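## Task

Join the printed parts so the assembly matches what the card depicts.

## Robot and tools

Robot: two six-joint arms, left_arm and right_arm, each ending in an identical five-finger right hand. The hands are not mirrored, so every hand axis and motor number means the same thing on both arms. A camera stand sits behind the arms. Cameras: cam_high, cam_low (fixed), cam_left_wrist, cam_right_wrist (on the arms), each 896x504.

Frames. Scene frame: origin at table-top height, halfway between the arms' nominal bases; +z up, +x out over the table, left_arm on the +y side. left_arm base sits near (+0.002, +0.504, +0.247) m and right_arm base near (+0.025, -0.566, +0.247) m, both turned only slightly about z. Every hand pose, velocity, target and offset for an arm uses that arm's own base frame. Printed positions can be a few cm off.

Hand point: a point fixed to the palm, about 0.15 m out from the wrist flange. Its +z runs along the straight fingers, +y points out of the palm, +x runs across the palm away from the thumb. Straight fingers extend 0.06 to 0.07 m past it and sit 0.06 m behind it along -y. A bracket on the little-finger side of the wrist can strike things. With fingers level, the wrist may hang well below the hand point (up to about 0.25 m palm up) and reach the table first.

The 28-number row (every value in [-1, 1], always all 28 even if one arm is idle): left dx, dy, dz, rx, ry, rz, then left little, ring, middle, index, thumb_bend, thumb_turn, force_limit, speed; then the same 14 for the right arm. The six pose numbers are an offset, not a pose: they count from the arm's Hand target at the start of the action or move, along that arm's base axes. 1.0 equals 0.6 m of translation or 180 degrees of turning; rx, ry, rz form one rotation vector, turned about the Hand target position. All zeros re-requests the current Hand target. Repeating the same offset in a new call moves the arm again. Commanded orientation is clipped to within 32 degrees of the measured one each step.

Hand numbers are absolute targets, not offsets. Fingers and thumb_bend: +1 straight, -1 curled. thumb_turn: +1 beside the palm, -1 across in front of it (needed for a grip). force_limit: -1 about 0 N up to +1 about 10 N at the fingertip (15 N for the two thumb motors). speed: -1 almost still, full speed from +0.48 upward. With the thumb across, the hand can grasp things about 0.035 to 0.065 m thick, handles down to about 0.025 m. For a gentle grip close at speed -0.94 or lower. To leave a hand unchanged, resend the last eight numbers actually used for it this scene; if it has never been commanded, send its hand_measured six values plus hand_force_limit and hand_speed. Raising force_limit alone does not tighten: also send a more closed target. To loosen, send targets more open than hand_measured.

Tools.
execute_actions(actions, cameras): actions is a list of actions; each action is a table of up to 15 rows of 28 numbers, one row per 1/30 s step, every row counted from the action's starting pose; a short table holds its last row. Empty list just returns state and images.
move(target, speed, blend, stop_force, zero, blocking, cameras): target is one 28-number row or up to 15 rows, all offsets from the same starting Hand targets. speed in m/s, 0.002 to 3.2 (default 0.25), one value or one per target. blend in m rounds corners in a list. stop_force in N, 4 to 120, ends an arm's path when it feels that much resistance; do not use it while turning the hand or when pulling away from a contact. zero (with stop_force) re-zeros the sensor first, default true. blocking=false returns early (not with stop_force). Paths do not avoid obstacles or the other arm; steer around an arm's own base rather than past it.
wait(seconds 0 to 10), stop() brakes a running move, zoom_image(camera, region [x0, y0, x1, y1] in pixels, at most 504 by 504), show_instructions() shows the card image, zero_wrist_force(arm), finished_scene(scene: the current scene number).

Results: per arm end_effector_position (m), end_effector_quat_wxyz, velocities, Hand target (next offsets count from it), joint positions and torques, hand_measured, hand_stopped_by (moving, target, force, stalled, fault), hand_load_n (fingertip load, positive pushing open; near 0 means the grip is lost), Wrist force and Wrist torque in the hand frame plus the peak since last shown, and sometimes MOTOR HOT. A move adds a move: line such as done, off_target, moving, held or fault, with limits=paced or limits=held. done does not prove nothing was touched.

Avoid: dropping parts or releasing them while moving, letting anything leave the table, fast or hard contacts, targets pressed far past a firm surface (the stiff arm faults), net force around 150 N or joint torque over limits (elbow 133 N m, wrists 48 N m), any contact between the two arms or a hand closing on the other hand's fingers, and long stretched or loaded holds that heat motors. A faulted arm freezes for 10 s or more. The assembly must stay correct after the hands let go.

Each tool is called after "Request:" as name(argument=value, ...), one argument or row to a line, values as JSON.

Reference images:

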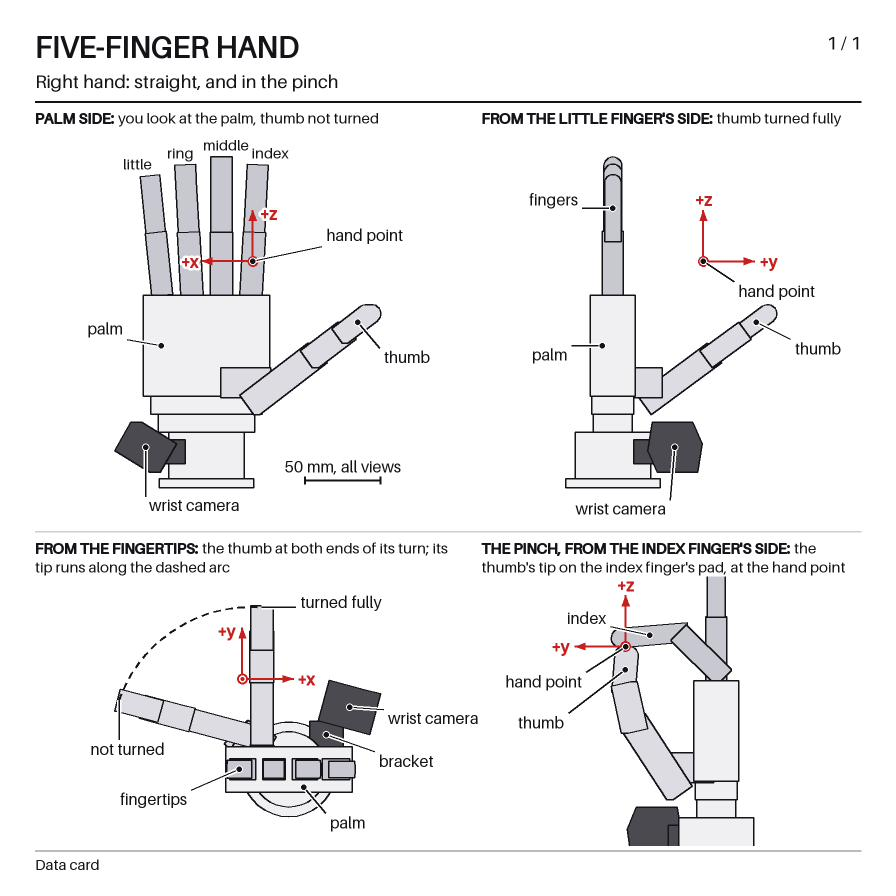

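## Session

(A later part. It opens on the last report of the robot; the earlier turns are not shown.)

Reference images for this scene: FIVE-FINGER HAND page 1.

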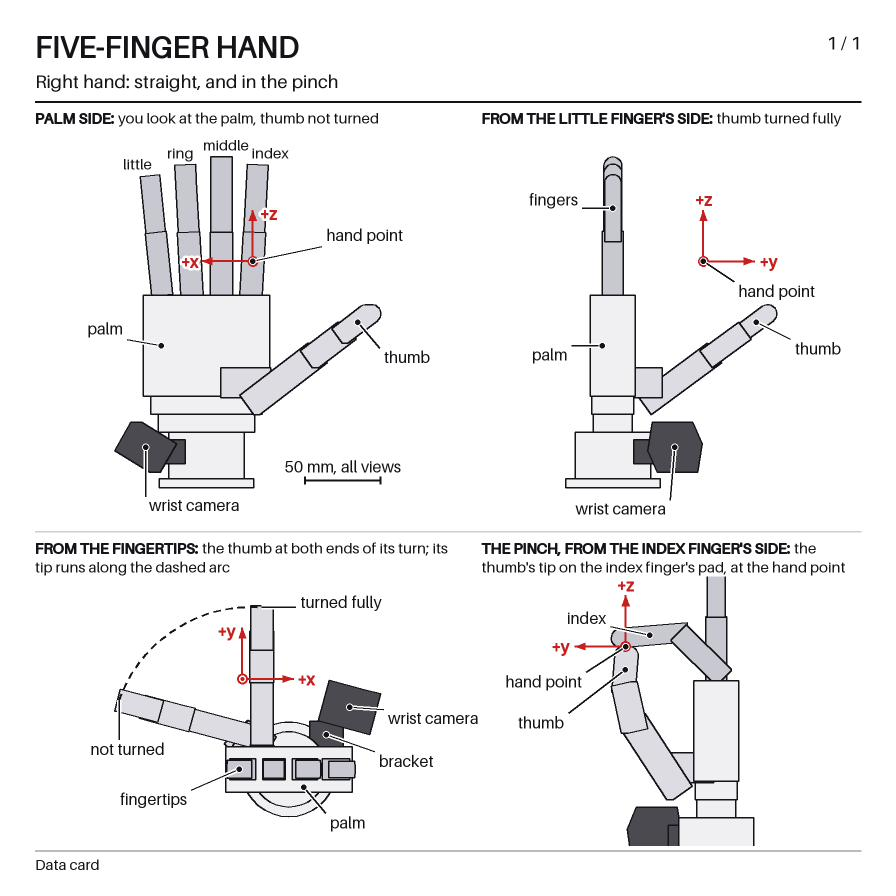

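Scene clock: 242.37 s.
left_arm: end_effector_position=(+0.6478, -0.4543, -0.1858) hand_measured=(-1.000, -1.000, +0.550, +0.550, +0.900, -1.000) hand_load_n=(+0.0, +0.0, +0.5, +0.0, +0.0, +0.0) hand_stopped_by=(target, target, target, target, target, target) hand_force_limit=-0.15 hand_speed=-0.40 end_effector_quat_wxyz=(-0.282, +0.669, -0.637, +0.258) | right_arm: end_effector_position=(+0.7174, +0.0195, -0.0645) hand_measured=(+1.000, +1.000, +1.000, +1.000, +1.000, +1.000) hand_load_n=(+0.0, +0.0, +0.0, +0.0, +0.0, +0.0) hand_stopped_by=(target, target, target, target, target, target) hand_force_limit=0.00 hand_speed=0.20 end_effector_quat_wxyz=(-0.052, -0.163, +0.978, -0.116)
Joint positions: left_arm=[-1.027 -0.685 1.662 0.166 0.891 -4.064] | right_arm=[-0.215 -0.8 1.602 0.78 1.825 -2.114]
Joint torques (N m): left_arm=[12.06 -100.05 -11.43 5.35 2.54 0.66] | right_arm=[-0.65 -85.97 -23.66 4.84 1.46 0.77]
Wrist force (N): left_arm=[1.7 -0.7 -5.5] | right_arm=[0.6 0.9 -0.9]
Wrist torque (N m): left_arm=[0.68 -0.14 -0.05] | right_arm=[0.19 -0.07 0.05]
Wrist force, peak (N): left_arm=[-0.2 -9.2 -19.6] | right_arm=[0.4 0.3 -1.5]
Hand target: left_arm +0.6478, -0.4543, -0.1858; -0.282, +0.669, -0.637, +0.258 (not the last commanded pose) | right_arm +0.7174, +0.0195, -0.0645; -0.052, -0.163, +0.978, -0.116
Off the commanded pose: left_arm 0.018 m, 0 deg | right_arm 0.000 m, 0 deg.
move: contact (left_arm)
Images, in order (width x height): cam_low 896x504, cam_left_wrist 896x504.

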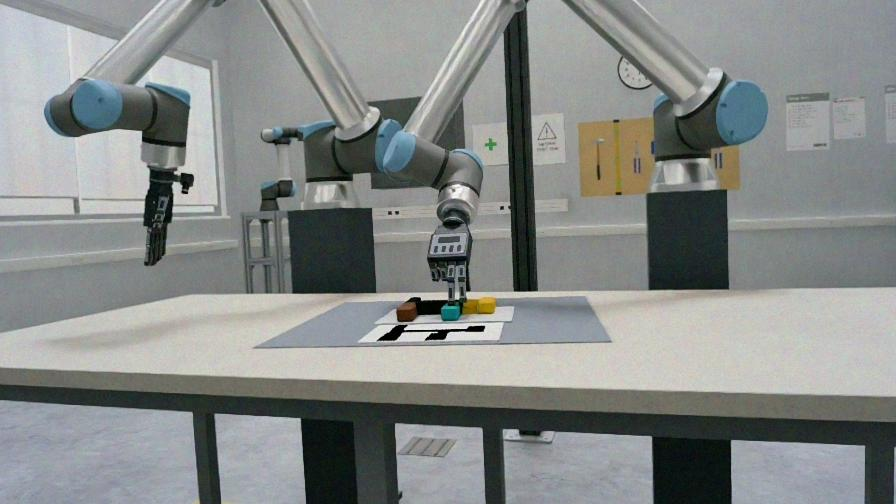

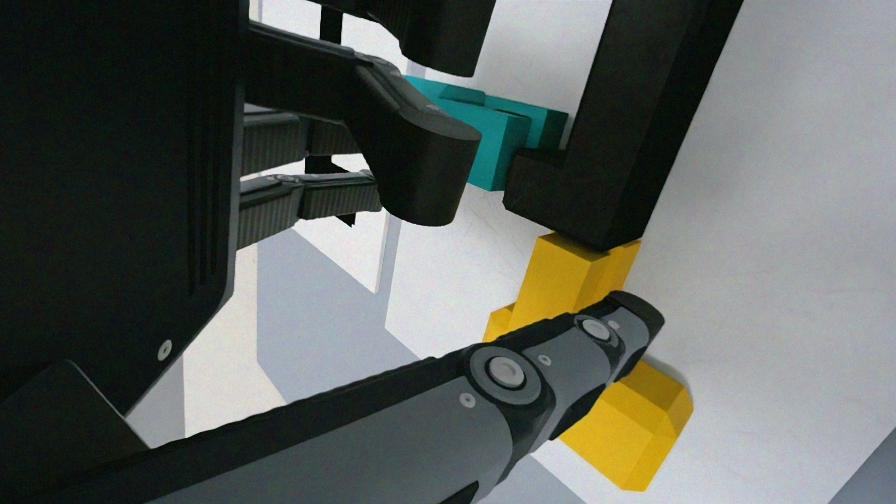

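Request:
move(
  target=[
    [0,0,0.06,0,0,0,-1,-1,0.55,0.55,0.9,-1,-0.15,-0.4,0,0,0,0,0,0,1,1,1,1,1,1,0,0.2],
    [0.034,-0.145,0.06,0,0,0,-1,-1,0.55,0.55,0.9,-1,-0.15,-0.4,0,0,0,0,0,0,1,1,1,1,1,1,0,0.2],
  ],
  speed=0.1,
  cameras=[],
)

Request:
move(
  target=[0,0,-0.09,0,0,0,-1,-1,0.55,0.55,0.9,-1,-0.15,-0.4,0,0,0,0,0,0,1,1,1,1,1,1,0,0.2],
  speed=0.015,
  stop_force=7,
  cameras=["cam_left_wrist","cam_low"],
)

Request:
zoom_image(
  camera="cam_low",
  region=[390, 270, 510, 330],
)

Request:
move(
  target=[
    [0,0,0.1,0,0,0,-1,-1,0.55,0.55,0.9,-1,-0.15,-0.4,0,0,0,0,0,0,1,1,1,1,1,1,0,0.2],
    [-0.4,0.4,0.3,0,0,0,-1,-1,0.55,0.55,0.9,-1,-0.15,-0.4,0,0,0,0,0,0,1,1,1,1,1,1,0,0.2],
  ],
  speed=0.2,
  cameras=["cam_high","cam_low"],
)

Request:
zoom_image(
  camera="cam_high",
  region=[380, 210, 520, 360],
)

Request:
zoom_image(
  camera="cam_low",
  region=[390, 280, 510, 330],
)

Scene clock: 245.20 s.
left_arm: end_effector_position=(+0.6681, -0.5412, -0.1498) hand_measured=(-1.000, -1.000, +0.550, +0.550, +0.900, -1.000) hand_load_n=(+0.0, +0.0, +0.0, +0.0, +0.5, +0.0) hand_stopped_by=(target, target, target, target, target, target) hand_force_limit=-0.15 hand_speed=-0.40 end_effector_quat_wxyz=(-0.282, +0.669, -0.637, +0.258) | right_arm: end_effector_position=(+0.7174, +0.0195, -0.0645) hand_measured=(+1.000, +1.000, +1.000, +1.000, +1.000, +1.000) hand_load_n=(+0.0, +0.0, +0.0, +0.0, +0.0, +0.0) hand_stopped_by=(target, target, target, target, target, target) hand_force_limit=0.00 hand_speed=0.20 end_effector_quat_wxyz=(-0.052, -0.163, +0.978, -0.116)
Joint positions: left_arm=[-1.063 -0.647 1.477 0.339 0.876 -4.106] | right_arm=[-0.215 -0.8 1.602 0.78 1.825 -2.114]
Joint torques (N m): left_arm=[-7.63 -81.27 -29.83 5.78 -5.85 -3.14] | right_arm=[-4.51 -87.52 -21.15 5.2 1.57 0.47]
Wrist force (N): left_arm=[1.8 2.6 -0.2] | right_arm=[0.2 0.4 -0.7]
Wrist torque (N m): left_arm=[0.32 -0.19 0.22] | right_arm=[0.10 -0.03 0.02]
Wrist force, peak (N): left_arm=[1.5 -0.7 -5.5] | right_arm=[0.6 0.5 -1.3]
Hand target: left_arm +0.6682, -0.5413, -0.1498; -0.282, +0.669, -0.637, +0.258 | right_arm +0.7174, +0.0195, -0.0645; -0.052, -0.163, +0.978, -0.116
Off the commanded pose: left_arm 0.000 m, 0 deg | right_arm 0.000 m, 0 deg.
move: done
No camera images: "cameras" was empty.

Scene clock: 248.83 s.
left_arm: end_effector_position=(+0.6681, -0.5413, -0.1856) hand_measured=(-1.000, -1.000, +0.550, +0.550, +0.900, -1.000) hand_load_n=(+0.0, +0.0, +0.0, +0.0, +0.0, +0.0) hand_stopped_by=(target, target, target, target, target, target) hand_force_limit=-0.15 hand_speed=-0.40 end_effector_quat_wxyz=(-0.282, +0.669, -0.637, +0.258) | right_arm: end_effector_position=(+0.7174, +0.0195, -0.0645) hand_measured=(+1.000, +1.000, +1.000, +1.000, +1.000, +1.000) hand_load_n=(+0.0, +0.0, +0.0, +0.0, +0.0, +0.0) hand_stopped_by=(target, target, target, target, target, target) hand_force_limit=0.00 hand_speed=0.20 end_effector_quat_wxyz=(-0.052, -0.163, +0.978, -0.116)
Joint positions: left_arm=[-1.063 -0.602 1.469 0.303 0.876 -4.106] | right_arm=[-0.215 -0.8 1.602 0.78 1.825 -2.114]
Joint torques (N m): left_arm=[-2.39 -107.52 -14.65 4.99 3.64 -3.01] | right_arm=[-4.89 -88.79 -22.31 5.38 1.51 0.87]
Wrist force (N): left_arm=[0.9 -0.7 -5.3] | right_arm=[0.6 0.6 -1.1]
Wrist torque (N m): left_arm=[0.61 -0.18 0.13] | right_arm=[0.16 -0.05 0.05]
Wrist force, peak (N): left_arm=[-0.1 -8.5 -16.9] | right_arm=[0.6 0.3 -1.3]
Hand target: left_arm +0.6681, -0.5413, -0.1856; -0.282, +0.669, -0.637, +0.258 (not the last commanded pose) | right_arm +0.7174, +0.0195, -0.0645; -0.052, -0.163, +0.978, -0.116
Off the commanded pose: left_arm 0.018 m, 0 deg | right_arm 0.000 m, 0 deg.
move: contact (left_arm)
Images, in order (width x height): cam_low 896x504, cam_left_wrist 896x504.

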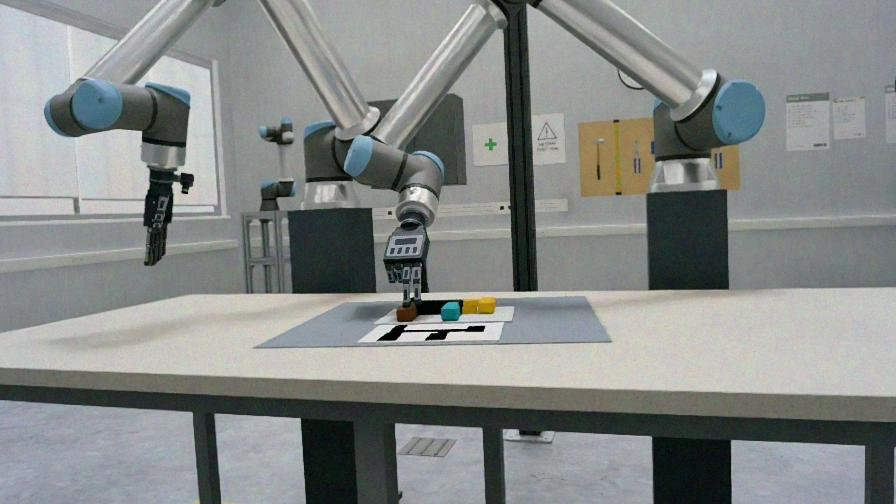

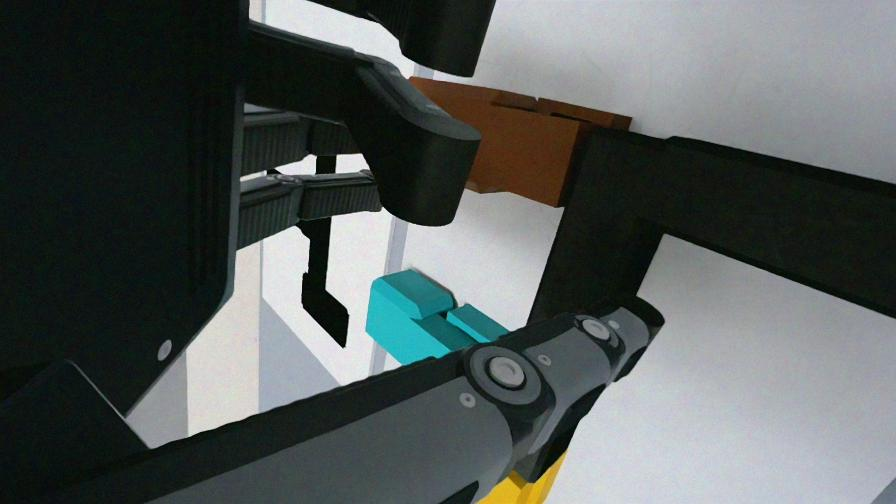

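Scaled by 4.200.

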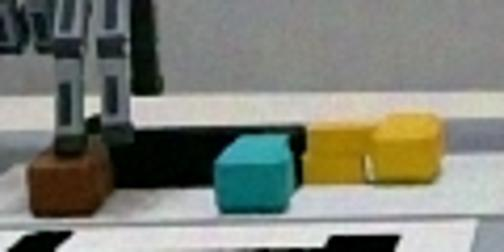

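Scene clock: 252.30 s.
left_arm: end_effector_position=(+0.4283, -0.3015, -0.0057) hand_measured=(-1.000, -1.000, +0.550, +0.550, +0.900, -1.000) hand_load_n=(+0.0, +0.0, +0.0, +0.0, +0.0, +0.0) hand_stopped_by=(target, target, target, target, target, target) hand_force_limit=-0.15 hand_speed=-0.40 end_effector_quat_wxyz=(-0.282, +0.669, -0.637, +0.258) | right_arm: end_effector_position=(+0.7174, +0.0195, -0.0645) hand_measured=(+1.000, +1.000, +1.000, +1.000, +1.000, +1.000) hand_load_n=(+0.0, +0.0, +0.0, +0.0, +0.0, +0.0) hand_stopped_by=(target, target, target, target, target, target) hand_force_limit=0.00 hand_speed=0.20 end_effector_quat_wxyz=(-0.052, -0.163, +0.978, -0.116)
Joint positions: left_arm=[-1.281 -1.169 2.212 0.313 0.81 -4.385] | right_arm=[-0.215 -0.8 1.602 0.78 1.825 -2.114]
Joint torques (N m): left_arm=[-8.42 -69.98 -9.08 6.31 -5.93 -3.15] | right_arm=[-2.87 -84.35 -21.09 4.8 1.07 0.6]
Wrist force (N): left_arm=[1.9 2.6 0.2] | right_arm=[-0.1 0.3 -1.5]
Wrist torque (N m): left_arm=[0.31 -0.28 0.18] | right_arm=[0.14 0.05 -0.01]
Wrist force, peak (N): left_arm=[1.2 -0.8 -5.5] | right_arm=[-0.1 0.3 -1.5]
Hand target: left_arm +0.4281, -0.3013, -0.0056; -0.282, +0.669, -0.637, +0.258 | right_arm +0.7174, +0.0195, -0.0645; -0.052, -0.163, +0.978, -0.116
Off the commanded pose: left_arm 0.000 m, 0 deg | right_arm 0.000 m, 0 deg.
move: done
Images, in order (width x height): cam_high 896x504, cam_low 896x504.

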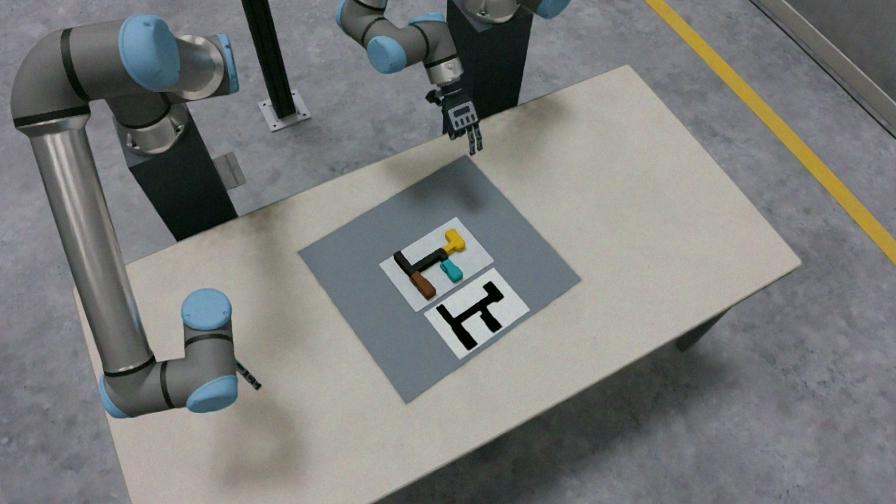

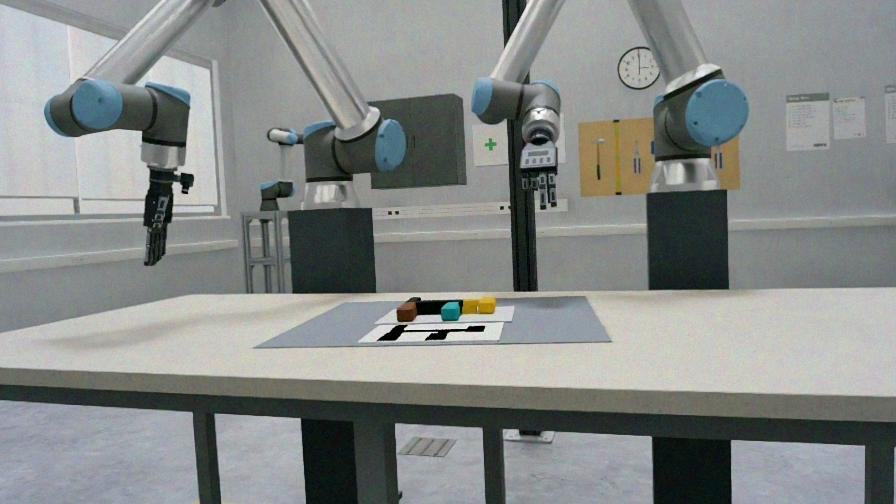

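Scaled by 3.360.

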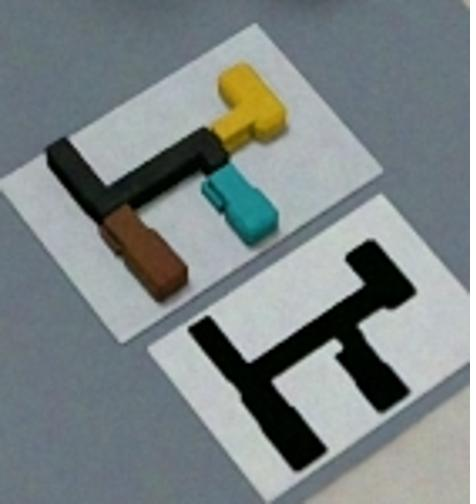

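Scaled by 4.200.

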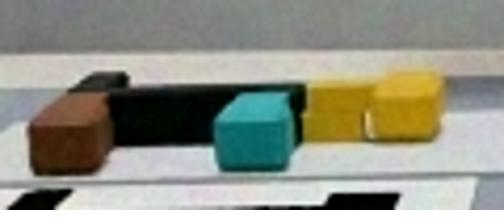

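Request:
finished_scene(
  scene=1,
)

The scene is finished: the task was done.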